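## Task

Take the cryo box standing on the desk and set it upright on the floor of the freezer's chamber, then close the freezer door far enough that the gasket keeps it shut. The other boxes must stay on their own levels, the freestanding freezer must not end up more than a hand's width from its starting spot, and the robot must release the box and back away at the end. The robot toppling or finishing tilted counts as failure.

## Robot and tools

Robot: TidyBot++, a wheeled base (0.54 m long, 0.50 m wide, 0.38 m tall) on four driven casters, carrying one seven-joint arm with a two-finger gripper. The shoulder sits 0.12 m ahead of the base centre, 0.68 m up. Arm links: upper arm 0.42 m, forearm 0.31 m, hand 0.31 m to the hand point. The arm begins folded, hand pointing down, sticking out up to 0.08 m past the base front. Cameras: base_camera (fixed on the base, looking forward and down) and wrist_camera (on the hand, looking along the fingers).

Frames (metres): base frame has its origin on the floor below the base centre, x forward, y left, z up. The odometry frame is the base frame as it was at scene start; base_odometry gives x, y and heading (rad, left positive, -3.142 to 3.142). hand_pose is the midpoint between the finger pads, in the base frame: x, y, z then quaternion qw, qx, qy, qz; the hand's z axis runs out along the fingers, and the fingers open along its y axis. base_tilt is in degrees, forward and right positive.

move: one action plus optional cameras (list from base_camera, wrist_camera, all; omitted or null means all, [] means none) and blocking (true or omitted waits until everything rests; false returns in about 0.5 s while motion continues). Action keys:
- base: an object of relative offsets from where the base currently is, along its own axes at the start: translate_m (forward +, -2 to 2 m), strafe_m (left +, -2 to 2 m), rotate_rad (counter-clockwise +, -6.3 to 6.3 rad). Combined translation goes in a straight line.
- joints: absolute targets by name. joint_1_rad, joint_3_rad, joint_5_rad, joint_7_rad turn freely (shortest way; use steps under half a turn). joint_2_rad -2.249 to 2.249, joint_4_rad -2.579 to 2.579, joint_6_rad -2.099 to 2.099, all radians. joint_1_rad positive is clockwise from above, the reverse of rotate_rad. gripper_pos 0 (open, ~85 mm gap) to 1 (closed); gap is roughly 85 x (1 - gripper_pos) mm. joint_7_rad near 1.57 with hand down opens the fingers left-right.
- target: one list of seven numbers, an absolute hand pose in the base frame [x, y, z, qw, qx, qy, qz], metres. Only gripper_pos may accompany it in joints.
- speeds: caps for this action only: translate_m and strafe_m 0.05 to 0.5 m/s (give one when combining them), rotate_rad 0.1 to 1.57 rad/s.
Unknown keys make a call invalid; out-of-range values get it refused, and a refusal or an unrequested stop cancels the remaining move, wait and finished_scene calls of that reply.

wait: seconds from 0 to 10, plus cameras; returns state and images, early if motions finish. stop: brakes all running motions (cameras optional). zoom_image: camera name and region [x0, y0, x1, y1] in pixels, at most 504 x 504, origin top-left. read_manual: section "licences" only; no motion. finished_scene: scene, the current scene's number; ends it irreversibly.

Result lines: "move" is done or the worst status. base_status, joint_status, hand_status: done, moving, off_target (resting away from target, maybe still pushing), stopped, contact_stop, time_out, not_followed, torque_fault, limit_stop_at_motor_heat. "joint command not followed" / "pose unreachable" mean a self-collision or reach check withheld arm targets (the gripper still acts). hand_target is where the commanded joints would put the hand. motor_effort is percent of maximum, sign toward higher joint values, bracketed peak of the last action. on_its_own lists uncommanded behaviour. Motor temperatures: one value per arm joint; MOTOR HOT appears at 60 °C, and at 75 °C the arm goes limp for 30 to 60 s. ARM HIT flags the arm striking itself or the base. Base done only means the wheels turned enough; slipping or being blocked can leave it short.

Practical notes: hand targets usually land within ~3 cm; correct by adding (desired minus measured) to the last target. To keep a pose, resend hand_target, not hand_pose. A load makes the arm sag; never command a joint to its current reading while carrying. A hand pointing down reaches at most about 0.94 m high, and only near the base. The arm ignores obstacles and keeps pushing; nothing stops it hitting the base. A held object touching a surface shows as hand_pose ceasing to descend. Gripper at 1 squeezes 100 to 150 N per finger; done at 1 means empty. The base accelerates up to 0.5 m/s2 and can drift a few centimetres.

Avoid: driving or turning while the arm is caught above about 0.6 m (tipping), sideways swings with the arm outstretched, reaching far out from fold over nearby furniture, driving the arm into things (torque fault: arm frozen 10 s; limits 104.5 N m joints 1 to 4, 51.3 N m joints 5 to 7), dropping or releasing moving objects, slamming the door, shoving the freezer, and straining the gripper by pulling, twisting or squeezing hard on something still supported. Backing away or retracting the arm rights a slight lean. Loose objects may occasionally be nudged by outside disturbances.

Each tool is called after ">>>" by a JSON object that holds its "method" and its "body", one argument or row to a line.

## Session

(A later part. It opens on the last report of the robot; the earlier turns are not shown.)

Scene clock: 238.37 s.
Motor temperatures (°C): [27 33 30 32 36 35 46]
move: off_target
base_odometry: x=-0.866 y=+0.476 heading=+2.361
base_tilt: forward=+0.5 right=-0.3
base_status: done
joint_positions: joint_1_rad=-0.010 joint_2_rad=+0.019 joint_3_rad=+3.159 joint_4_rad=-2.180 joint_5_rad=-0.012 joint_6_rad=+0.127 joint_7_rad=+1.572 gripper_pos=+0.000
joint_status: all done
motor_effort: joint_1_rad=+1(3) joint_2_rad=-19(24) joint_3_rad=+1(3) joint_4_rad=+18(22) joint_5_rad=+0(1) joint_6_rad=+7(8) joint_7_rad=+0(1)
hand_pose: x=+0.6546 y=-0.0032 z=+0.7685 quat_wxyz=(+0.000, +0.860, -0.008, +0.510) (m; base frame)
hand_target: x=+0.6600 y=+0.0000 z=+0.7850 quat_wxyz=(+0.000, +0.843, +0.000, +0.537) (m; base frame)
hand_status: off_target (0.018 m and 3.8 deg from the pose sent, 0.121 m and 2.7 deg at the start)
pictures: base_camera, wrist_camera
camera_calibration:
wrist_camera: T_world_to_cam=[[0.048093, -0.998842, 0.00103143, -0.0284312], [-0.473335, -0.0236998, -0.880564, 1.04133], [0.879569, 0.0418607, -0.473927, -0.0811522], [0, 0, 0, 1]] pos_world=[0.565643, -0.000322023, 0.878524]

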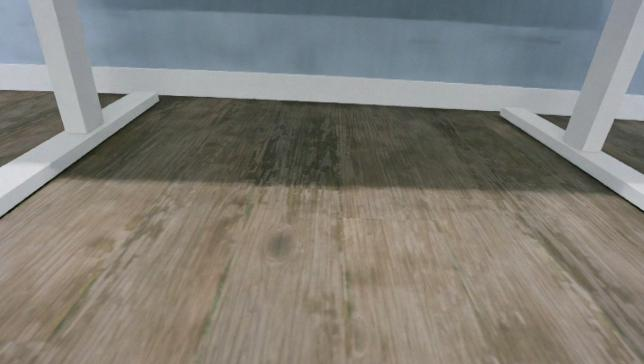

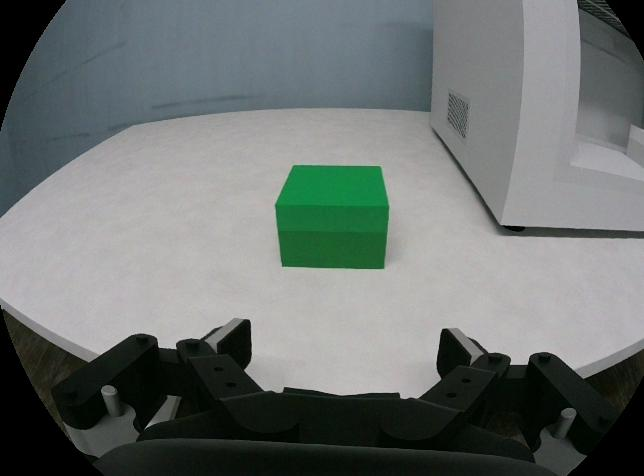

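>>> {"method": "move", "body": {
  "base": {"strafe_m": 0.01, "translate_m": 0.03},
  "target": [0.66, 0.0, 0.798, 0, 0.8242, 0, 0.5664]
}}

Scene clock: 253.73 s.
Motor temperatures (°C): [27 33 30 32 36 35 46]
move: off_target
base_odometry: x=-0.894 y=+0.490 heading=+2.361
base_tilt: forward=+0.6 right=-0.3
base_status: done
joint_positions: joint_1_rad=-0.010 joint_2_rad=+0.010 joint_3_rad=+3.159 joint_4_rad=-2.219 joint_5_rad=-0.012 joint_6_rad=+0.233 joint_7_rad=+1.572 gripper_pos=+0.000
joint_status: not commanded
motor_effort: joint_1_rad=+1(2) joint_2_rad=-19(21) joint_3_rad=+1(1) joint_4_rad=+18(19) joint_5_rad=+0(1) joint_6_rad=+8(8) joint_7_rad=+0(2)
hand_pose: x=+0.6556 y=-0.0037 z=+0.7815 quat_wxyz=(+0.001, +0.841, -0.008, +0.542) (m; base frame)
hand_target: x=+0.6600 y=+0.0000 z=+0.7980 quat_wxyz=(+0.000, +0.824, +0.000, +0.566) (m; base frame)
hand_status: off_target (0.017 m and 3.5 deg from the pose sent, 0.030 m and 7.7 deg at the start)
pictures: base_camera, wrist_camera
camera_calibration:
wrist_camera: T_world_to_cam=[[0.046771, -0.998889, 0.00574499, -0.0317566], [-0.406542, -0.0242883, -0.913309, 1.03501], [0.912434, 0.0403808, -0.407226, -0.149515], [0, 0, 0, 1]] pos_world=[0.558684, -0.000545148, 0.884581]

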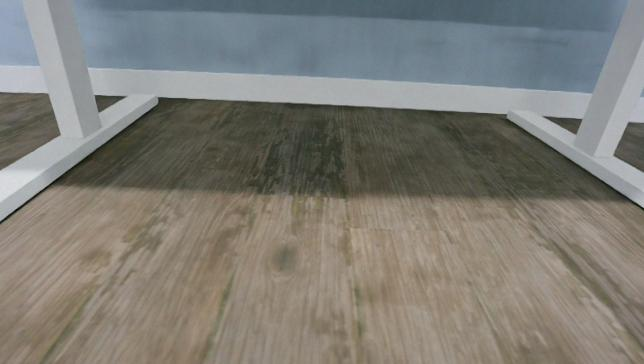

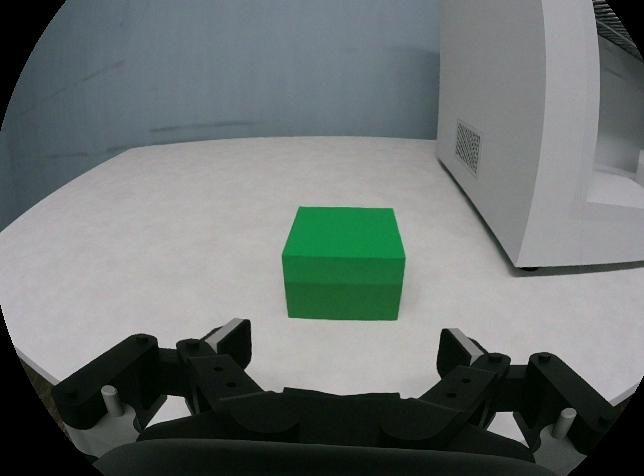

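>>> {"method": "move", "body": {
  "target": [0.66, 0.0, 0.792, 0, 0.8242, 0, 0.5664],
  "base": {"translate_m": 0.086, "strafe_m": 0.002},
  "speeds": {"translate_m": 0.1}
}}

Scene clock: 266.27 s.
Motor temperatures (°C): [27 33 30 32 36 35 46]
move: off_target
base_odometry: x=-0.957 y=+0.549 heading=+2.361
base_tilt: forward=+0.6 right=-0.3
base_status: done
joint_positions: joint_1_rad=-0.009 joint_2_rad=+0.015 joint_3_rad=+3.159 joint_4_rad=-2.233 joint_5_rad=-0.012 joint_6_rad=+0.257 joint_7_rad=+1.572 gripper_pos=+0.000
joint_status: not commanded
motor_effort: joint_1_rad=+1(3) joint_2_rad=-18(21) joint_3_rad=+1(2) joint_4_rad=+18(19) joint_5_rad=+0(1) joint_6_rad=+8(8) joint_7_rad=+0(1)
hand_pose: x=+0.6546 y=-0.0038 z=+0.7784 quat_wxyz=(+0.001, +0.839, -0.008, +0.544) (m; base frame)
hand_target: x=+0.6600 y=+0.0000 z=+0.7920 quat_wxyz=(+0.000, +0.824, +0.000, +0.566) (m; base frame)
hand_status: off_target (0.015 m and 3.2 deg from the pose sent, 0.012 m and 3.5 deg at the start)
pictures: base_camera, wrist_camera
camera_calibration:
wrist_camera: T_world_to_cam=[[0.0463443, -0.998906, 0.00628409, -0.0319958], [-0.401795, -0.0244001, -0.915404, 1.03024], [0.914556, 0.0398988, -0.402486, -0.154956], [0, 0, 0, 1]] pos_world=[0.557145, -0.000640195, 0.880922]

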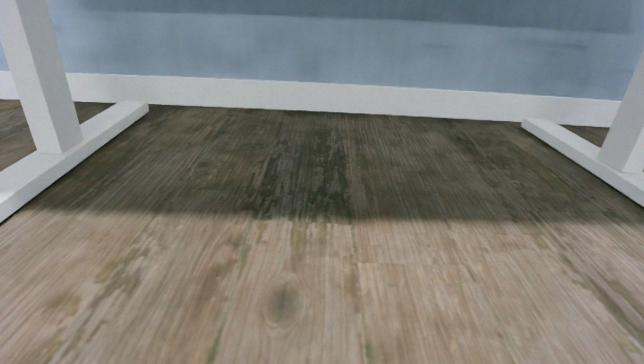

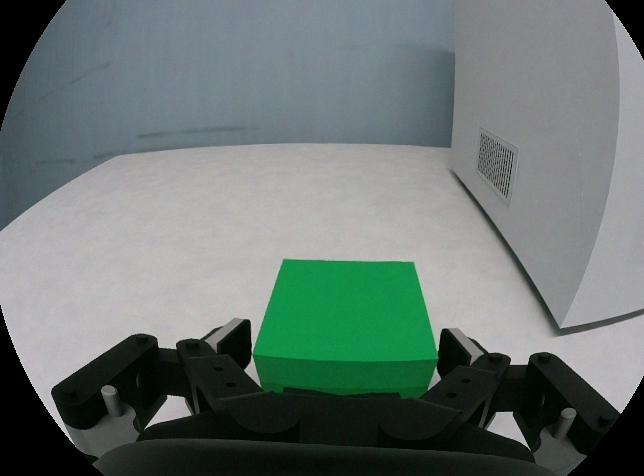

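>>> {"method": "move", "body": {
  "target": [0.66, 0.0, 0.782, 0, 0.8242, 0, 0.5664],
  "cameras": ["wrist_camera"]
}}

Scene clock: 271.03 s.
Motor temperatures (°C): [27 33 30 32 36 35 46]
move: off_target
base_odometry: x=-0.957 y=+0.549 heading=+2.361
base_tilt: forward=+0.5 right=-0.3
base_status: not commanded
joint_positions: joint_1_rad=-0.009 joint_2_rad=+0.027 joint_3_rad=+3.159 joint_4_rad=-2.251 joint_5_rad=-0.012 joint_6_rad=+0.300 joint_7_rad=+1.572 gripper_pos=+0.000
joint_status: not commanded
motor_effort: joint_1_rad=+1(2) joint_2_rad=-19(20) joint_3_rad=+0(1) joint_4_rad=+18(19) joint_5_rad=-1(1) joint_6_rad=+7(8) joint_7_rad=+0(1)
hand_pose: x=+0.6554 y=-0.0040 z=+0.7752 quat_wxyz=(+0.001, +0.835, -0.008, +0.550) (m; base frame)
hand_target: x=+0.6600 y=+0.0000 z=+0.7820 quat_wxyz=(+0.000, +0.824, +0.000, +0.566) (m; base frame)
hand_status: off_target (0.009 m and 2.5 deg from the pose sent, 0.008 m and 3.2 deg at the start)
pictures: wrist_camera
camera_calibration:
wrist_camera: T_world_to_cam=[[0.045869, -0.998919, 0.00755822, -0.0328296], [-0.389067, -0.0248331, -0.920875, 1.02362], [0.920067, 0.0392989, -0.389785, -0.170449], [0, 0, 0, 1]] pos_world=[0.556588, -0.000675872, 0.876439]

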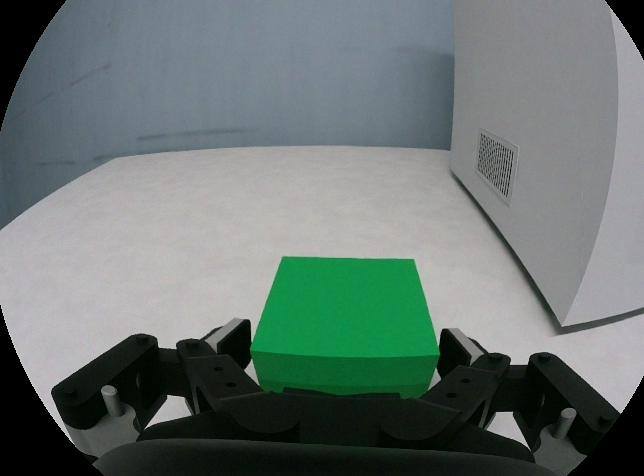

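>>> {"method": "move", "body": {
  "target": [0.66, 0.0, 0.773, 0, 0.8242, 0, 0.5664],
  "cameras": ["wrist_camera"]
}}

Scene clock: 274.57 s.
Motor temperatures (°C): [27 33 30 32 36 35 46]
move: off_target
base_odometry: x=-0.957 y=+0.549 heading=+2.361
base_tilt: forward=+0.5 right=-0.4
base_status: not commanded
joint_positions: joint_1_rad=-0.009 joint_2_rad=+0.044 joint_3_rad=+3.159 joint_4_rad=-2.268 joint_5_rad=-0.012 joint_6_rad=+0.338 joint_7_rad=+1.572 gripper_pos=+0.000
joint_status: not commanded
motor_effort: joint_1_rad=+1(2) joint_2_rad=-19(20) joint_3_rad=+1(1) joint_4_rad=+17(19) joint_5_rad=-1(1) joint_6_rad=+8(8) joint_7_rad=+0(1)
hand_pose: x=+0.6560 y=-0.0041 z=+0.7680 quat_wxyz=(+0.001, +0.834, -0.008, +0.551) (m; base frame)
hand_target: x=+0.6600 y=+0.0000 z=+0.7730 quat_wxyz=(+0.000, +0.824, +0.000, +0.566) (m; base frame)
hand_status: off_target (0.008 m and 2.3 deg from the pose sent, 0.006 m and 2.5 deg at the start)
pictures: wrist_camera
camera_calibration:
wrist_camera: T_world_to_cam=[[0.0455087, -0.998929, 0.00837605, -0.0333044], [-0.385333, -0.0252894, -0.922431, 1.01596], [0.921655, 0.0387511, -0.386071, -0.177679], [0, 0, 0, 1]] pos_world=[0.556756, -0.000690498, 0.868833]

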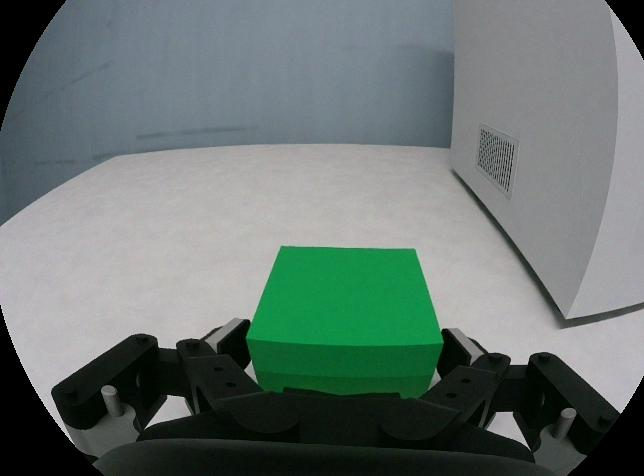

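>>> {"method": "move", "body": {
  "joints": {"gripper_pos": 0.35},
  "cameras": []
}}

>>> {"method": "move", "body": {
  "joints": {"gripper_pos": 0.5},
  "cameras": ["wrist_camera"]
}}

Scene clock: 278.57 s.
Motor temperatures (°C): [27 33 30 32 36 35 46]
move: off_target
base_odometry: x=-0.957 y=+0.549 heading=+2.361
base_tilt: forward=+0.6 right=-0.3
base_status: not commanded
joint_positions: joint_1_rad=-0.009 joint_2_rad=+0.044 joint_3_rad=+3.159 joint_4_rad=-2.268 joint_5_rad=-0.012 joint_6_rad=+0.340 joint_7_rad=+1.572 gripper_pos=+0.167
joint_status: gripper_pos off_target (ended at +0.167, target +0.350)
motor_effort: joint_1_rad=+0(2) joint_2_rad=-18(20) joint_3_rad=+0(1) joint_4_rad=+17(18) joint_5_rad=-1(1) joint_6_rad=+7(8) joint_7_rad=-2(2)
hand_pose: x=+0.6563 y=-0.0041 z=+0.7686 quat_wxyz=(+0.001, +0.834, -0.008, +0.552) (m; base frame)
hand_target: x=+0.6600 y=+0.0000 z=+0.7730 quat_wxyz=(+0.000, +0.824, +0.000, +0.566) (m; base frame)
hand_status: not commanded
pictures: none
No camera images: "cameras" was empty.

Scene clock: 279.13 s.
Motor temperatures (°C): [27 33 30 32 36 35 46]
move: off_target
base_odometry: x=-0.957 y=+0.549 heading=+2.361
base_tilt: forward=+0.5 right=-0.3
base_status: not commanded
joint_positions: joint_1_rad=-0.009 joint_2_rad=+0.044 joint_3_rad=+3.159 joint_4_rad=-2.268 joint_5_rad=-0.012 joint_6_rad=+0.340 joint_7_rad=+1.572 gripper_pos=+0.167
joint_status: gripper_pos off_target (ended at +0.167, target +0.500)
motor_effort: joint_1_rad=+0(2) joint_2_rad=-18(19) joint_3_rad=+0(1) joint_4_rad=+17(18) joint_5_rad=-1(1) joint_6_rad=+8(8) joint_7_rad=+0(1)
hand_pose: x=+0.6563 y=-0.0041 z=+0.7686 quat_wxyz=(+0.001, +0.834, -0.008, +0.552) (m; base frame)
hand_target: x=+0.6600 y=+0.0000 z=+0.7730 quat_wxyz=(+0.000, +0.824, +0.000, +0.566) (m; base frame)
hand_status: not commanded
pictures: wrist_camera
camera_calibration:
wrist_camera: T_world_to_cam=[[0.0454735, -0.998929, 0.00850596, -0.033407], [-0.383445, -0.0253165, -0.923217, 1.01592], [0.922444, 0.0387203, -0.384185, -0.179685], [0, 0, 0, 1]] pos_world=[0.556817, -0.000694265, 0.869165]

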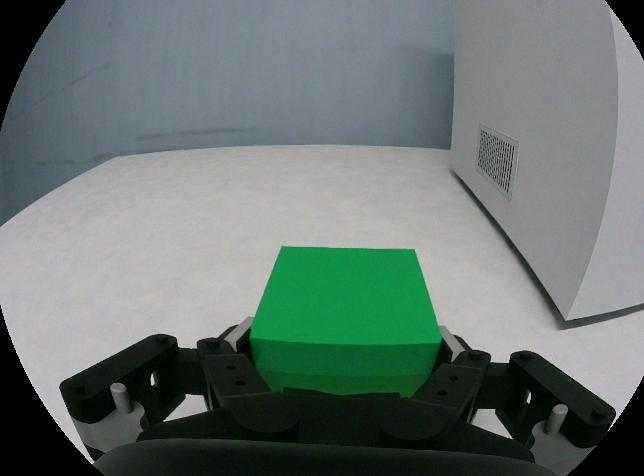

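>>> {"method": "move", "body": {
  "target": [0.66, 0.0, 0.815, 0, 0.8242, 0, 0.5664],
  "cameras": ["wrist_camera"]
}}

>>> {"method": "move", "body": {
  "target": [0.66, 0.0, 0.9, 0, 0.8411, 0, 0.541],
  "cameras": ["wrist_camera"]
}}

Scene clock: 284.43 s.
Motor temperatures (°C): [27 33 30 32 36 35 46]
move: off_target
base_odometry: x=-0.957 y=+0.549 heading=+2.361
base_tilt: forward=+0.6 right=-0.3
base_status: not commanded
joint_positions: joint_1_rad=-0.009 joint_2_rad=-0.008 joint_3_rad=+3.159 joint_4_rad=-2.219 joint_5_rad=-0.012 joint_6_rad=+0.257 joint_7_rad=+1.572 gripper_pos=+0.167
joint_status: not commanded
motor_effort: joint_1_rad=+0(2) joint_2_rad=-20(23) joint_3_rad=+0(1) joint_4_rad=+20(21) joint_5_rad=-1(1) joint_6_rad=+9(11) joint_7_rad=-1(1)
hand_pose: x=+0.6568 y=-0.0039 z=+0.7988 quat_wxyz=(+0.001, +0.829, -0.008, +0.560) (m; base frame)
hand_target: x=+0.6600 y=+0.0000 z=+0.8150 quat_wxyz=(+0.000, +0.824, +0.000, +0.566) (m; base frame)
hand_status: off_target (0.017 m and 1.3 deg from the pose sent, 0.047 m and 2.2 deg at the start)
pictures: wrist_camera
camera_calibration:
wrist_camera: T_world_to_cam=[[0.0460672, -0.998907, 0.00796472, -0.0334497], [-0.366387, -0.0243134, -0.930145, 1.03837], [0.929321, 0.039931, -0.367106, -0.186716], [0, 0, 0, 1]] pos_world=[0.555506, -0.000711074, 0.897557]

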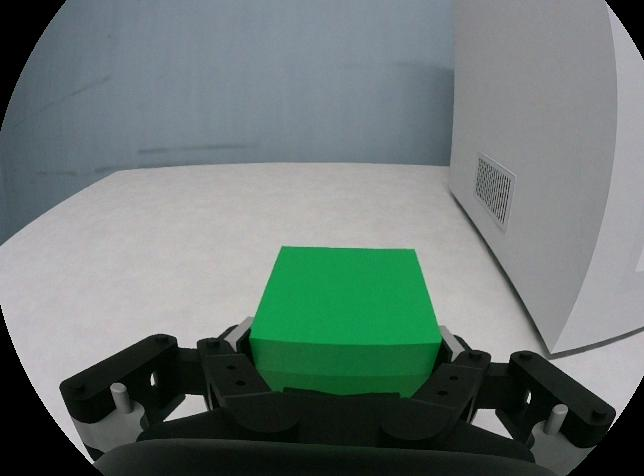

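Scene clock: 286.13 s.
Motor temperatures (°C): [27 33 30 32 36 35 46]
move: off_target
base_odometry: x=-0.957 y=+0.549 heading=+2.361
base_tilt: forward=+0.5 right=-0.3
base_status: not commanded
joint_positions: joint_1_rad=-0.009 joint_2_rad=-0.100 joint_3_rad=+3.159 joint_4_rad=-1.946 joint_5_rad=-0.012 joint_6_rad=-0.144 joint_7_rad=+1.572 gripper_pos=+0.167
joint_status: not commanded
motor_effort: joint_1_rad=+1(2) joint_2_rad=-19(22) joint_3_rad=+0(1) joint_4_rad=+22(24) joint_5_rad=+0(1) joint_6_rad=+10(10) joint_7_rad=+0(1)
hand_pose: x=+0.6639 y=-0.0028 z=+0.8885 quat_wxyz=(-0.002, +0.839, -0.008, +0.545) (m; base frame)
hand_target: x=+0.6600 y=+0.0000 z=+0.9000 quat_wxyz=(+0.000, +0.841, +0.000, +0.541) (m; base frame)
hand_status: off_target (0.013 m and 1.0 deg from the pose sent, 0.101 m and 2.8 deg at the start)
pictures: wrist_camera
camera_calibration:
wrist_camera: T_world_to_cam=[[0.0506367, -0.998715, 0.00221265, -0.0312878], [-0.40029, -0.0223251, -0.916116, 1.13446], [0.914988, 0.0455034, -0.400906, -0.120945], [0, 0, 0, 1]] pos_world=[0.566362, -0.000417198, 0.990881]

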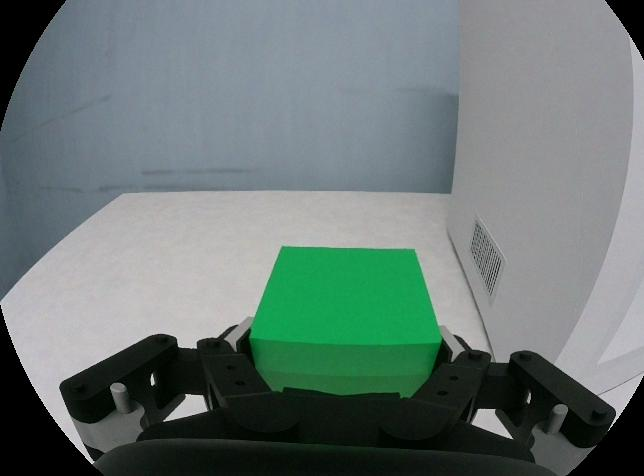

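>>> {"method": "move", "body": {
  "base": {"translate_m": -0.25},
  "speeds": {"translate_m": 0.25},
  "cameras": []
}}

>>> {"method": "move", "body": {
  "base": {"translate_m": -0.06, "strafe_m": -0.28, "rotate_rad": -0.044},
  "speeds": {"strafe_m": 0.25}
}}

Scene clock: 298.20 s.
Motor temperatures (°C): [27 33 30 32 36 35 46]
move: done
base_odometry: x=-0.779 y=+0.373 heading=+2.361
base_tilt: forward=+0.5 right=-0.3
base_status: done
joint_positions: joint_1_rad=-0.011 joint_2_rad=-0.110 joint_3_rad=+3.159 joint_4_rad=-1.944 joint_5_rad=-0.012 joint_6_rad=-0.151 joint_7_rad=+1.572 gripper_pos=+0.167
joint_status: not commanded
motor_effort: joint_1_rad=+0(3) joint_2_rad=-19(23) joint_3_rad=+1(3) joint_4_rad=+23(25) joint_5_rad=-1(1) joint_6_rad=+9(10) joint_7_rad=+0(1)
hand_pose: x=+0.6615 y=-0.0023 z=+0.8932 quat_wxyz=(-0.002, +0.837, -0.007, +0.547) (m; base frame)
hand_target: x=+0.6600 y=+0.0000 z=+0.9000 quat_wxyz=(+0.000, +0.841, +0.000, +0.541) (m; base frame)
hand_status: not commanded
pictures: none
No camera images: "cameras" was empty.

Scene clock: 300.13 s.
Motor temperatures (°C): [27 33 30 32 36 35 46]
move: done
base_odometry: x=-0.539 y=+0.530 heading=+2.317
base_tilt: forward=+0.5 right=-0.3
base_status: done
joint_positions: joint_1_rad=-0.016 joint_2_rad=-0.110 joint_3_rad=+3.158 joint_4_rad=-1.944 joint_5_rad=-0.012 joint_6_rad=-0.151 joint_7_rad=+1.572 gripper_pos=+0.167
joint_status: not commanded
motor_effort: joint_1_rad=+0(4) joint_2_rad=-19(20) joint_3_rad=+1(4) joint_4_rad=+23(24) joint_5_rad=-1(1) joint_6_rad=+9(10) joint_7_rad=+0(1)
hand_pose: x=+0.6615 y=+0.0017 z=+0.8930 quat_wxyz=(-0.004, +0.837, -0.004, +0.547) (m; base frame)
hand_target: x=+0.6600 y=+0.0000 z=+0.9000 quat_wxyz=(+0.000, +0.841, +0.000, +0.541) (m; base frame)
hand_status: not commanded
pictures: base_camera, wrist_camera
camera_calibration:
wrist_camera: T_world_to_cam=[[0.0588632, -0.998263, 0.00245223, -0.0323669], [-0.395595, -0.0255817, -0.918069, 1.13639], [0.916537, 0.0530703, -0.396414, -0.122117], [0, 0, 0, 1]] pos_world=[0.563382, 0.00324108, 0.994959]

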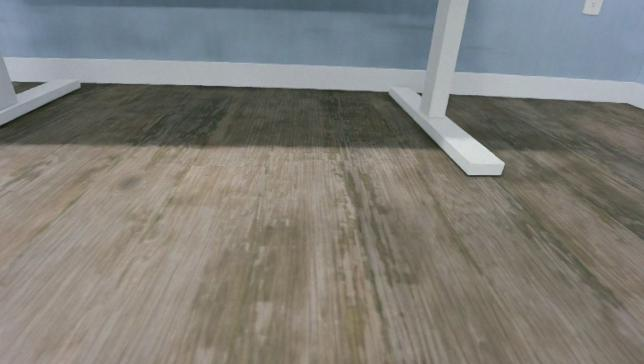

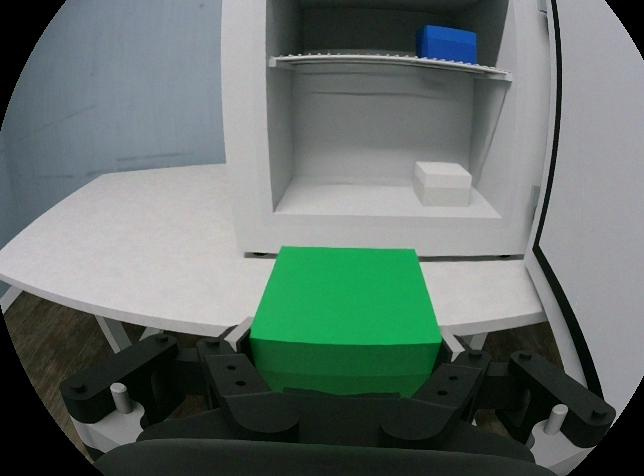

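>>> {"method": "move", "body": {
  "base": {"translate_m": 0.22, "strafe_m": 0.004, "rotate_rad": 0.01},
  "speeds": {"translate_m": 0.2},
  "cameras": ["wrist_camera"]
}}

Scene clock: 324.70 s.
Motor temperatures (°C): [27 33 30 32 36 35 46]
move: done
base_odometry: x=-0.691 y=+0.689 heading=+2.326
base_tilt: forward=+0.6 right=-0.4
base_status: done
joint_positions: joint_1_rad=-0.016 joint_2_rad=-0.105 joint_3_rad=+3.158 joint_4_rad=-1.943 joint_5_rad=-0.012 joint_6_rad=-0.152 joint_7_rad=+1.572 gripper_pos=+0.167
joint_status: not commanded
motor_effort: joint_1_rad=+1(3) joint_2_rad=-19(23) joint_3_rad=+0(4) joint_4_rad=+23(24) joint_5_rad=+0(1) joint_6_rad=+10(10) joint_7_rad=-1(2)
hand_pose: x=+0.6626 y=+0.0018 z=+0.8902 quat_wxyz=(-0.004, +0.839, -0.004, +0.544) (m; base frame)
hand_target: x=+0.6600 y=+0.0000 z=+0.9000 quat_wxyz=(+0.000, +0.841, +0.000, +0.541) (m; base frame)
hand_status: not commanded
pictures: wrist_camera
camera_calibration:
wrist_camera: T_world_to_cam=[[0.0589451, -0.998259, 0.00220578, -0.0322089], [-0.400686, -0.0256834, -0.915855, 1.1357], [0.914317, 0.0531014, -0.401502, -0.118249], [0, 0, 0, 1]] pos_world=[0.565075, 0.00329502, 0.992732]

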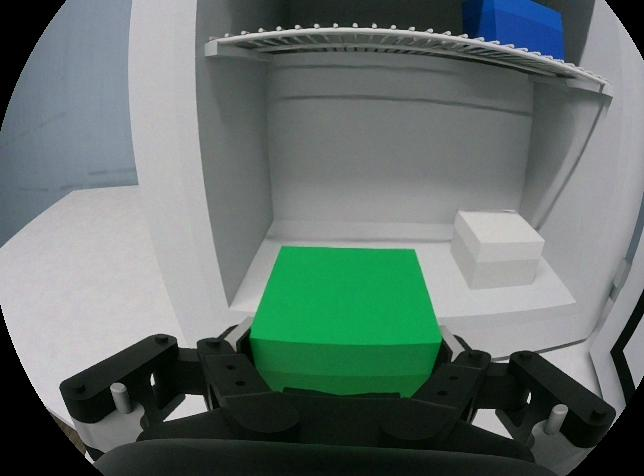

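>>> {"method": "move", "body": {
  "base": {"translate_m": 0.155, "strafe_m": -0.004},
  "speeds": {"translate_m": 0.1},
  "cameras": ["wrist_camera"]
}}

Scene clock: 346.73 s.
Motor temperatures (°C): [27 33 30 32 36 35 46]
move: done
base_odometry: x=-0.795 y=+0.804 heading=+2.326
base_tilt: forward=+0.6 right=-0.3
base_status: done
joint_positions: joint_1_rad=-0.016 joint_2_rad=-0.105 joint_3_rad=+3.158 joint_4_rad=-1.943 joint_5_rad=-0.012 joint_6_rad=-0.153 joint_7_rad=+1.572 gripper_pos=+0.167
joint_status: not commanded
motor_effort: joint_1_rad=+0(2) joint_2_rad=-20(22) joint_3_rad=+0(2) joint_4_rad=+23(24) joint_5_rad=+0(1) joint_6_rad=+9(10) joint_7_rad=+0(2)
hand_pose: x=+0.6625 y=+0.0018 z=+0.8906 quat_wxyz=(-0.004, +0.839, -0.004, +0.544) (m; base frame)
hand_target: x=+0.6600 y=+0.0000 z=+0.9000 quat_wxyz=(+0.000, +0.841, +0.000, +0.541) (m; base frame)
hand_status: not commanded
pictures: wrist_camera
camera_calibration:
wrist_camera: T_world_to_cam=[[0.0589509, -0.998258, 0.00221718, -0.0322162], [-0.400326, -0.0256753, -0.916013, 1.13589], [0.914475, 0.0531122, -0.401143, -0.118406], [0, 0, 0, 1]] pos_world=[0.564905, 0.00329299, 0.993064]

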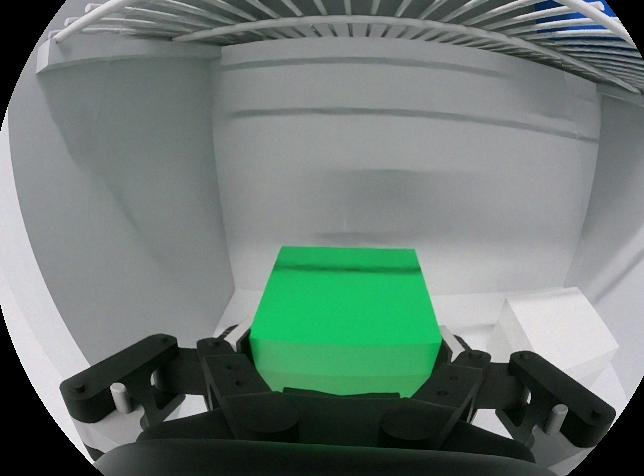

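>>> {"method": "move", "body": {
  "target": [0.662, 0, 0.885, 0, 0.839, 0, 0.544]
}}

Scene clock: 364.60 s.
Motor temperatures (°C): [27 33 30 32 36 35 46]
move: done
base_odometry: x=-0.795 y=+0.804 heading=+2.326
base_tilt: forward=+0.5 right=-0.3
base_status: not commanded
joint_positions: joint_1_rad=-0.016 joint_2_rad=-0.103 joint_3_rad=+3.158 joint_4_rad=-1.965 joint_5_rad=-0.012 joint_6_rad=-0.151 joint_7_rad=+1.572 gripper_pos=+0.167
joint_status: not commanded
motor_effort: joint_1_rad=+1(2) joint_2_rad=-19(20) joint_3_rad=+0(1) joint_4_rad=+23(24) joint_5_rad=+0(1) joint_6_rad=+9(10) joint_7_rad=-1(1)
hand_pose: x=+0.6583 y=+0.0018 z=+0.8768 quat_wxyz=(-0.004, +0.845, -0.004, +0.535) (m; base frame)
hand_target: x=+0.6619 y=+0.0000 z=+0.8850 quat_wxyz=(+0.000, +0.839, +0.000, +0.544) (m; base frame)
hand_status: done (0.009 m and 1.4 deg from the pose sent, 0.006 m and 0.7 deg at the start)
pictures: base_camera, wrist_camera
camera_calibration:
wrist_camera: T_world_to_cam=[[0.0590065, -0.998257, 0.000906052, -0.0308046], [-0.421334, -0.0257277, -0.906541, 1.12711], [0.904984, 0.0531101, -0.422118, -0.0954834], [0, 0, 0, 1]] pos_world=[0.563117, 0.00331808, 0.981492]

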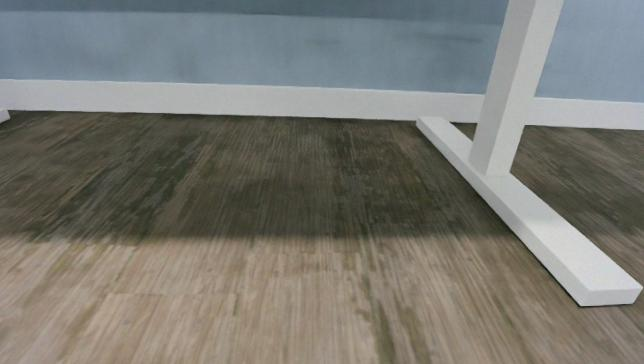

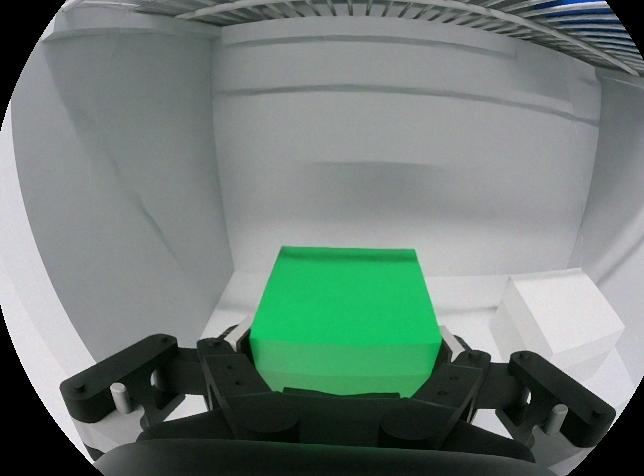

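>>> {"method": "move", "body": {
  "target": [0.667, 0, 0.872, 0, 0.830, 0, 0.5578]
}}

>>> {"method": "move", "body": {
  "target": [0.667, 0, 0.865, 0, 0.829, 0, 0.5592]
}}

Scene clock: 370.03 s.
Motor temperatures (°C): [27 33 30 32 36 35 46]
move: off_target
base_odometry: x=-0.795 y=+0.804 heading=+2.326
base_tilt: forward=+0.6 right=-0.3
base_status: not commanded
joint_positions: joint_1_rad=-0.026 joint_2_rad=-0.083 joint_3_rad=+3.164 joint_4_rad=-2.018 joint_5_rad=-0.012 joint_6_rad=-0.086 joint_7_rad=+1.572 gripper_pos=+0.167
joint_status: not commanded
motor_effort: joint_1_rad=+1(2) joint_2_rad=-19(21) joint_3_rad=+0(1) joint_4_rad=+22(24) joint_5_rad=-1(1) joint_6_rad=+9(10) joint_7_rad=+0(1)
hand_pose: x=+0.6585 y=+0.0029 z=+0.8539 quat_wxyz=(-0.005, +0.847, -0.003, +0.532) (m; base frame)
hand_target: x=+0.6670 y=+0.0000 z=+0.8720 quat_wxyz=(+0.000, +0.830, +0.000, +0.558) (m; base frame)
hand_status: off_target (0.020 m and 3.6 deg from the pose sent, 0.010 m and 3.2 deg at the start)
pictures: base_camera, wrist_camera
camera_calibration:
wrist_camera: T_world_to_cam=[[0.0608063, -0.998149, 0.000501608, -0.0305195], [-0.427781, -0.0265141, -0.903493, 1.10812], [0.901835, 0.0547235, -0.428602, -0.0977875], [0, 0, 0, 1]] pos_world=[0.564078, 0.00426905, 0.959285]

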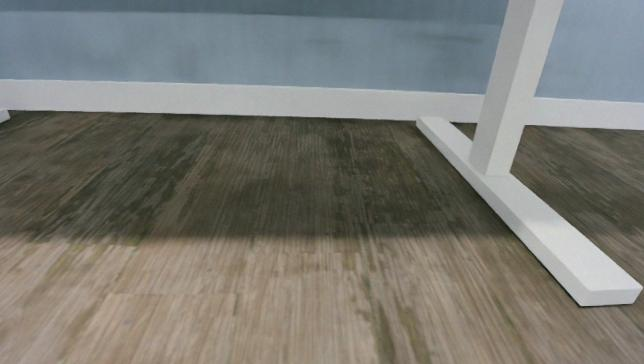

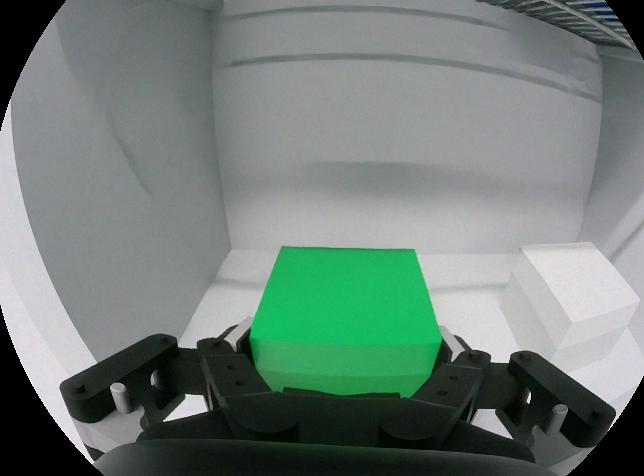

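Scene clock: 370.63 s.
Motor temperatures (°C): [27 33 30 32 36 35 46]
move: off_target
base_odometry: x=-0.795 y=+0.804 heading=+2.326
base_tilt: forward=+0.5 right=-0.3
base_status: not commanded
joint_positions: joint_1_rad=-0.030 joint_2_rad=-0.082 joint_3_rad=+3.169 joint_4_rad=-2.035 joint_5_rad=-0.012 joint_6_rad=-0.057 joint_7_rad=+1.572 gripper_pos=+0.167
joint_status: not commanded
motor_effort: joint_1_rad=+1(1) joint_2_rad=-19(20) joint_3_rad=+0(1) joint_4_rad=+22(23) joint_5_rad=-1(1) joint_6_rad=+9(9) joint_7_rad=-1(2)
hand_pose: x=+0.6583 y=+0.0030 z=+0.8515 quat_wxyz=(-0.005, +0.844, -0.003, +0.536) (m; base frame)
hand_target: x=+0.6670 y=+0.0000 z=+0.8650 quat_wxyz=(+0.000, +0.829, +0.000, +0.559) (m; base frame)
hand_status: off_target (0.016 m and 3.3 deg from the pose sent, 0.014 m and 3.8 deg at the start)
pictures: base_camera, wrist_camera
camera_calibration:
wrist_camera: T_world_to_cam=[[0.0609488, -0.99814, 0.00089503, -0.0308273], [-0.418625, -0.0263762, -0.907776, 1.10347], [0.906112, 0.0549532, -0.419454, -0.109265], [0, 0, 0, 1]] pos_world=[0.562825, 0.00433985, 0.9559]

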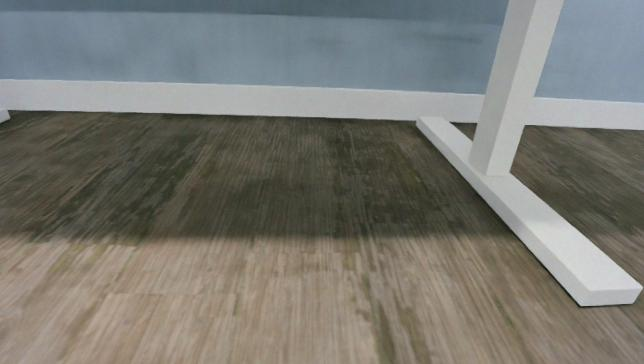

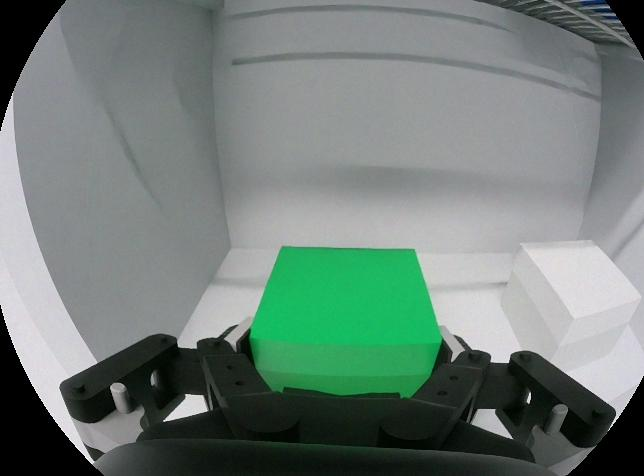

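>>> {"method": "move", "body": {
  "target": [0.668, 0, 0.860, 0, 0.8215, 0, 0.570],
  "cameras": ["wrist_camera"]
}}

>>> {"method": "move", "body": {
  "target": [0.668, 0, 0.855, 0, 0.820, 0, 0.5724],
  "cameras": ["wrist_camera"]
}}

Scene clock: 378.20 s.
Motor temperatures (°C): [27 33 30 32 36 35 46]
move: off_target
base_odometry: x=-0.795 y=+0.804 heading=+2.326
base_tilt: forward=+0.5 right=-0.4
base_status: not commanded
joint_positions: joint_1_rad=-0.030 joint_2_rad=-0.077 joint_3_rad=+3.169 joint_4_rad=-2.069 joint_5_rad=-0.008 joint_6_rad=+0.013 joint_7_rad=+1.572 gripper_pos=+0.167
joint_status: not commanded
motor_effort: joint_1_rad=+0(2) joint_2_rad=-18(19) joint_3_rad=+0(1) joint_4_rad=+22(22) joint_5_rad=-1(1) joint_6_rad=+8(9) joint_7_rad=+0(2)
hand_pose: x=+0.6597 y=+0.0027 z=+0.8493 quat_wxyz=(-0.003, +0.836, -0.002, +0.549) (m; base frame)
hand_target: x=+0.6680 y=+0.0000 z=+0.8600 quat_wxyz=(+0.000, +0.822, +0.000, +0.570) (m; base frame)
hand_status: off_target (0.014 m and 2.9 deg from the pose sent, 0.013 m and 4.7 deg at the start)
pictures: wrist_camera
camera_calibration:
wrist_camera: T_world_to_cam=[[0.0616456, -0.998074, 0.0069154, -0.0367422], [-0.38996, -0.0304624, -0.920328, 1.09378], [0.918766, 0.0540375, -0.391086, -0.143814], [0, 0, 0, 1]] pos_world=[0.560928, 0.00441915, 0.95065]

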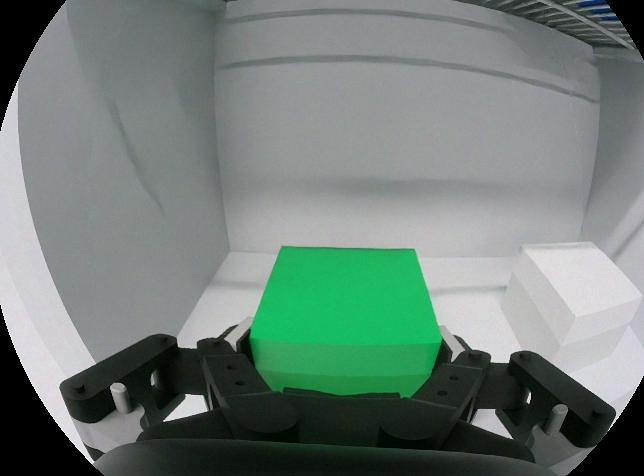

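Scene clock: 378.77 s.
Motor temperatures (°C): [27 33 30 32 36 35 46]
move: off_target
base_odometry: x=-0.795 y=+0.804 heading=+2.326
base_tilt: forward=+0.6 right=-0.3
base_status: not commanded
joint_positions: joint_1_rad=-0.030 joint_2_rad=-0.074 joint_3_rad=+3.169 joint_4_rad=-2.082 joint_5_rad=-0.008 joint_6_rad=+0.044 joint_7_rad=+1.572 gripper_pos=+0.167
joint_status: not commanded
motor_effort: joint_1_rad=+1(2) joint_2_rad=-18(18) joint_3_rad=+0(1) joint_4_rad=+21(22) joint_5_rad=+0(1) joint_6_rad=+9(9) joint_7_rad=+0(2)
hand_pose: x=+0.6605 y=+0.0026 z=+0.8490 quat_wxyz=(-0.003, +0.832, -0.002, +0.555) (m; base frame)
hand_target: x=+0.6680 y=+0.0000 z=+0.8550 quat_wxyz=(+0.000, +0.820, +0.000, +0.572) (m; base frame)
hand_status: off_target (0.010 m and 2.4 deg from the pose sent, 0.010 m and 3.3 deg at the start)
pictures: wrist_camera
camera_calibration:
wrist_camera: T_world_to_cam=[[0.0611613, -0.998096, 0.00796254, -0.037487], [-0.376186, -0.0304396, -0.926044, 1.08954], [0.924523, 0.0536426, -0.377332, -0.160214], [0, 0, 0, 1]] pos_world=[0.560283, 0.00434381, 0.948805]

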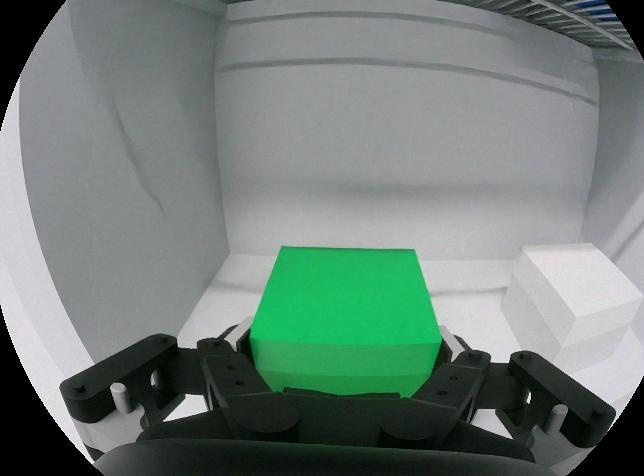

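>>> {"method": "move", "body": {
  "target": [0.668, 0, 0.847, 0, 0.823, 0, 0.568],
  "cameras": ["wrist_camera"]
}}

>>> {"method": "move", "body": {
  "target": [0.668, 0, 0.841, 0, 0.823, 0, 0.568],
  "cameras": ["wrist_camera"]
}}

Scene clock: 383.43 s.
Motor temperatures (°C): [27 33 30 32 36 35 46]
move: done
base_odometry: x=-0.795 y=+0.804 heading=+2.326
base_tilt: forward=+0.6 right=-0.4
base_status: not commanded
joint_positions: joint_1_rad=-0.030 joint_2_rad=-0.071 joint_3_rad=+3.169 joint_4_rad=-2.085 joint_5_rad=-0.008 joint_6_rad=+0.056 joint_7_rad=+1.572 gripper_pos=+0.167
joint_status: not commanded
motor_effort: joint_1_rad=+1(1) joint_2_rad=-17(18) joint_3_rad=+0(1) joint_4_rad=+19(21) joint_5_rad=-1(2) joint_6_rad=+7(8) joint_7_rad=-1(1)
hand_pose: x=+0.6618 y=+0.0026 z=+0.8489 quat_wxyz=(-0.003, +0.830, -0.002, +0.558) (m; base frame)
hand_target: x=+0.6680 y=+0.0000 z=+0.8470 quat_wxyz=(+0.000, +0.823, +0.000, +0.568) (m; base frame)
hand_status: done (0.007 m and 1.5 deg from the pose sent, 0.008 m and 1.8 deg at the start)
pictures: wrist_camera
camera_calibration:
wrist_camera: T_world_to_cam=[[0.0610468, -0.998099, 0.00845829, -0.037919], [-0.371216, -0.0305693, -0.928043, 1.08835], [0.926538, 0.0535142, -0.372376, -0.166951], [0, 0, 0, 1]] pos_world=[0.561012, 0.00435732, 0.948184]

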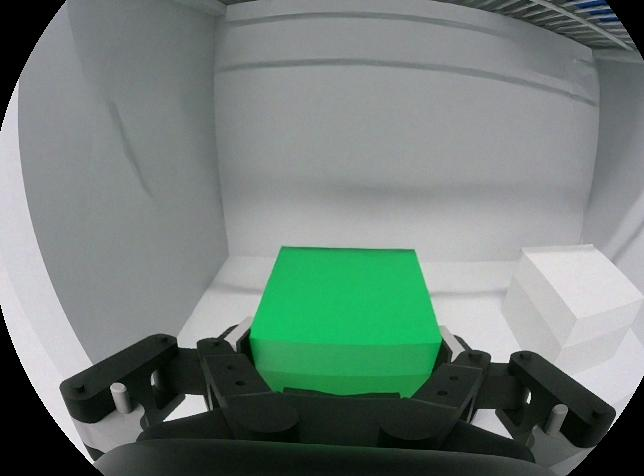

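Scene clock: 384.00 s.
Motor temperatures (°C): [27 33 30 32 36 35 46]
move: done
base_odometry: x=-0.795 y=+0.804 heading=+2.326
base_tilt: forward=+0.5 right=-0.3
base_status: not commanded
joint_positions: joint_1_rad=-0.030 joint_2_rad=-0.067 joint_3_rad=+3.169 joint_4_rad=-2.095 joint_5_rad=-0.008 joint_6_rad=+0.083 joint_7_rad=+1.572 gripper_pos=+0.167
joint_status: not commanded
motor_effort: joint_1_rad=+1(2) joint_2_rad=-16(17) joint_3_rad=+0(1) joint_4_rad=+19(20) joint_5_rad=-1(1) joint_6_rad=+8(8) joint_7_rad=+0(1)
hand_pose: x=+0.6629 y=+0.0024 z=+0.8489 quat_wxyz=(-0.003, +0.826, -0.002, +0.563) (m; base frame)
hand_target: x=+0.6680 y=+0.0000 z=+0.8410 quat_wxyz=(+0.000, +0.823, +0.000, +0.568) (m; base frame)
hand_status: done (0.010 m and 0.8 deg from the pose sent, 0.010 m and 1.5 deg at the start)
pictures: wrist_camera
camera_calibration:
wrist_camera: T_world_to_cam=[[0.0603887, -0.998131, 0.00941066, -0.0385846], [-0.358849, -0.0305066, -0.932897, 1.08474], [0.93144, 0.0529594, -0.36002, -0.181703], [0, 0, 0, 1]] pos_world=[0.560832, 0.00420212, 0.946895]

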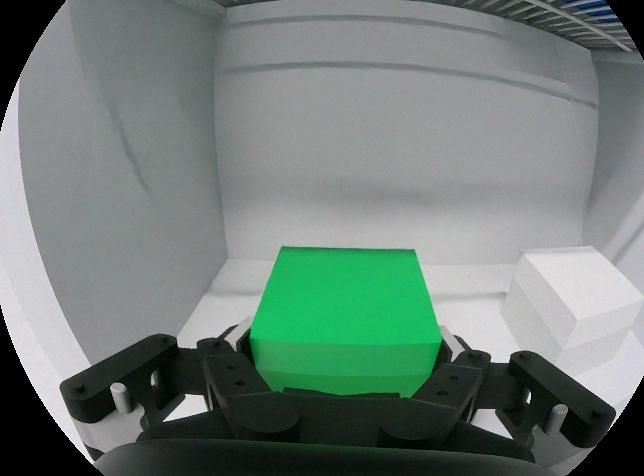

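>>> {"method": "move", "body": {
  "target": [0.667, 0, 0.845, 0, 0.825, 0, 0.565],
  "joints": {"gripper_pos": 0.3},
  "cameras": []
}}

>>> {"method": "move", "body": {
  "joints": {"gripper_pos": 0.14},
  "cameras": ["wrist_camera"]
}}

>>> {"method": "move", "body": {
  "joints": {"gripper_pos": 0.1},
  "cameras": ["wrist_camera"]
}}

Scene clock: 390.43 s.
Motor temperatures (°C): [27 33 30 32 36 35 46]
move: off_target
base_odometry: x=-0.795 y=+0.804 heading=+2.326
base_tilt: forward=+0.5 right=-0.3
base_status: not commanded
joint_positions: joint_1_rad=-0.030 joint_2_rad=-0.067 joint_3_rad=+3.169 joint_4_rad=-2.095 joint_5_rad=-0.008 joint_6_rad=+0.083 joint_7_rad=+1.572 gripper_pos=+0.167
joint_status: gripper_pos off_target (ended at +0.167, target +0.300)
motor_effort: joint_1_rad=+1(2) joint_2_rad=-16(17) joint_3_rad=+1(1) joint_4_rad=+19(20) joint_5_rad=+0(1) joint_6_rad=+7(8) joint_7_rad=-1(1)
hand_pose: x=+0.6629 y=+0.0024 z=+0.8489 quat_wxyz=(-0.003, +0.826, -0.002, +0.563) (m; base frame)
hand_target: x=+0.6670 y=+0.0000 z=+0.8450 quat_wxyz=(+0.000, +0.825, +0.000, +0.565) (m; base frame)
hand_status: done (0.006 m and 0.5 deg from the pose sent, 0.006 m and 0.5 deg at the start)
pictures: none
No camera images: "cameras" was empty.

Scene clock: 391.03 s.
Motor temperatures (°C): [27 33 30 32 36 35 46]
move: done
base_odometry: x=-0.795 y=+0.804 heading=+2.326
base_tilt: forward=+0.5 right=-0.4
base_status: not commanded
joint_positions: joint_1_rad=-0.030 joint_2_rad=-0.066 joint_3_rad=+3.169 joint_4_rad=-2.095 joint_5_rad=-0.008 joint_6_rad=+0.083 joint_7_rad=+1.572 gripper_pos=+0.139
joint_status: all done
motor_effort: joint_1_rad=+0(1) joint_2_rad=-16(18) joint_3_rad=+0(1) joint_4_rad=+19(20) joint_5_rad=+0(1) joint_6_rad=+7(8) joint_7_rad=-1(1)
hand_pose: x=+0.6630 y=+0.0024 z=+0.8485 quat_wxyz=(-0.003, +0.827, -0.002, +0.563) (m; base frame)
hand_target: x=+0.6670 y=+0.0000 z=+0.8450 quat_wxyz=(+0.000, +0.825, +0.000, +0.565) (m; base frame)
hand_status: not commanded
pictures: wrist_camera
camera_calibration:
wrist_camera: T_world_to_cam=[[0.060454, -0.998127, 0.00938904, -0.0385776], [-0.359504, -0.0305473, -0.932643, 1.08464], [0.931183, 0.0530066, -0.360678, -0.181224], [0, 0, 0, 1]] pos_world=[0.561018, 0.00423366, 0.946584]

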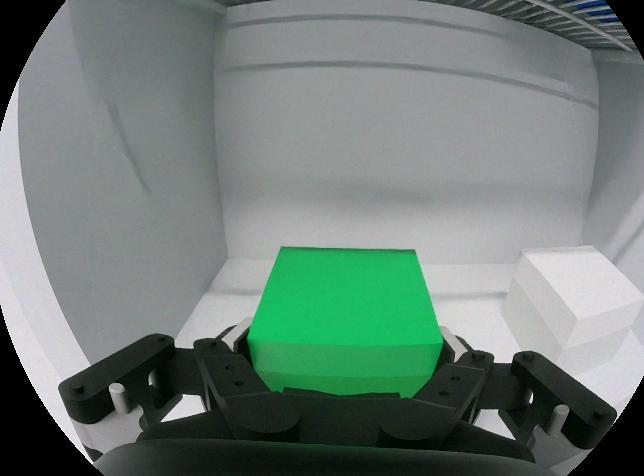

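Scene clock: 391.50 s.
Motor temperatures (°C): [27 33 30 32 36 35 46]
move: done
base_odometry: x=-0.795 y=+0.804 heading=+2.326
base_tilt: forward=+0.6 right=-0.3
base_status: not commanded
joint_positions: joint_1_rad=-0.030 joint_2_rad=-0.063 joint_3_rad=+3.169 joint_4_rad=-2.095 joint_5_rad=-0.008 joint_6_rad=+0.083 joint_7_rad=+1.572 gripper_pos=+0.100
joint_status: all done
motor_effort: joint_1_rad=+1(1) joint_2_rad=-18(18) joint_3_rad=+0(1) joint_4_rad=+21(21) joint_5_rad=-1(1) joint_6_rad=+8(8) joint_7_rad=-1(1)
hand_pose: x=+0.6636 y=+0.0024 z=+0.8467 quat_wxyz=(-0.003, +0.828, -0.002, +0.561) (m; base frame)
hand_target: x=+0.6670 y=+0.0000 z=+0.8450 quat_wxyz=(+0.000, +0.825, +0.000, +0.565) (m; base frame)
hand_status: not commanded
pictures: wrist_camera
camera_calibration:
wrist_camera: T_world_to_cam=[[0.0604864, -0.998126, 0.00928189, -0.0385077], [-0.362735, -0.030643, -0.931388, 1.08417], [0.929927, 0.0529695, -0.363909, -0.17886], [0, 0, 0, 1]] pos_world=[0.561921, 0.00426075, 0.945049]

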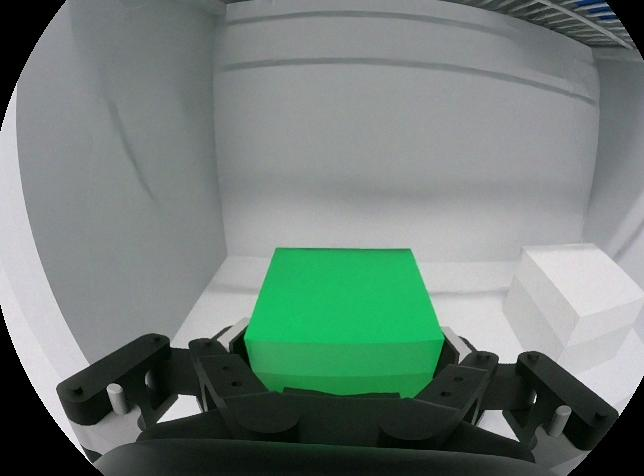

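>>> {"method": "move", "body": {
  "joints": {"gripper_pos": 0.03},
  "cameras": []
}}

>>> {"method": "move", "body": {
  "base": {"translate_m": -0.1},
  "speeds": {"translate_m": 0.1},
  "cameras": ["wrist_camera"]
}}

Scene clock: 396.23 s.
Motor temperatures (°C): [27 33 30 32 36 35 46]
move: done
base_odometry: x=-0.795 y=+0.804 heading=+2.326
base_tilt: forward=+0.6 right=-0.4
base_status: not commanded
joint_positions: joint_1_rad=-0.030 joint_2_rad=-0.063 joint_3_rad=+3.169 joint_4_rad=-2.095 joint_5_rad=-0.008 joint_6_rad=+0.083 joint_7_rad=+1.572 gripper_pos=+0.030
joint_status: all done
motor_effort: joint_1_rad=+1(1) joint_2_rad=-18(18) joint_3_rad=+0(1) joint_4_rad=+20(21) joint_5_rad=+0(1) joint_6_rad=+8(8) joint_7_rad=+0(1)
hand_pose: x=+0.6636 y=+0.0024 z=+0.8467 quat_wxyz=(-0.003, +0.828, -0.002, +0.561) (m; base frame)
hand_target: x=+0.6670 y=+0.0000 z=+0.8450 quat_wxyz=(+0.000, +0.825, +0.000, +0.565) (m; base frame)
hand_status: not commanded
pictures: none
No camera images: "cameras" was empty.

Scene clock: 397.77 s.
Motor temperatures (°C): [27 33 30 32 36 35 46]
move: done
base_odometry: x=-0.726 y=+0.732 heading=+2.327
base_tilt: forward=+0.6 right=-0.3
base_status: done
joint_positions: joint_1_rad=-0.030 joint_2_rad=-0.056 joint_3_rad=+3.169 joint_4_rad=-2.096 joint_5_rad=-0.008 joint_6_rad=+0.083 joint_7_rad=+1.572 gripper_pos=+0.030
joint_status: not commanded
motor_effort: joint_1_rad=+1(2) joint_2_rad=-17(21) joint_3_rad=+0(2) joint_4_rad=+20(21) joint_5_rad=-1(1) joint_6_rad=+8(9) joint_7_rad=-1(1)
hand_pose: x=+0.6646 y=+0.0025 z=+0.8429 quat_wxyz=(-0.003, +0.830, -0.002, +0.558) (m; base frame)
hand_target: x=+0.6670 y=+0.0000 z=+0.8450 quat_wxyz=(+0.000, +0.825, +0.000, +0.565) (m; base frame)
hand_status: not commanded
pictures: wrist_camera
camera_calibration:
wrist_camera: T_world_to_cam=[[0.0605508, -0.998124, 0.00905922, -0.0383556], [-0.369211, -0.0308283, -0.928834, 1.08314], [0.927371, 0.0528969, -0.370385, -0.174017], [0, 0, 0, 1]] pos_world=[0.563607, 0.00431269, 0.94195]

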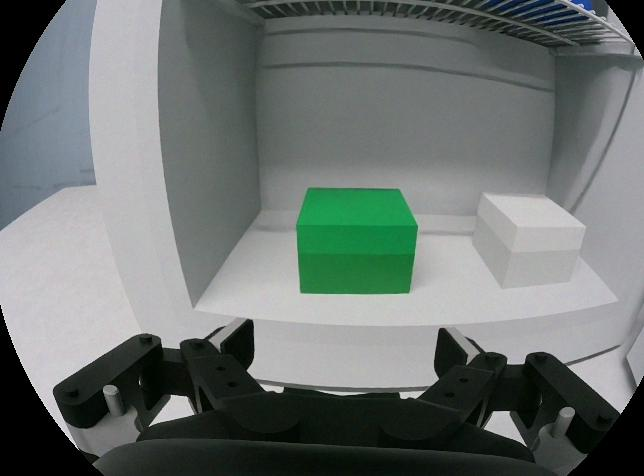

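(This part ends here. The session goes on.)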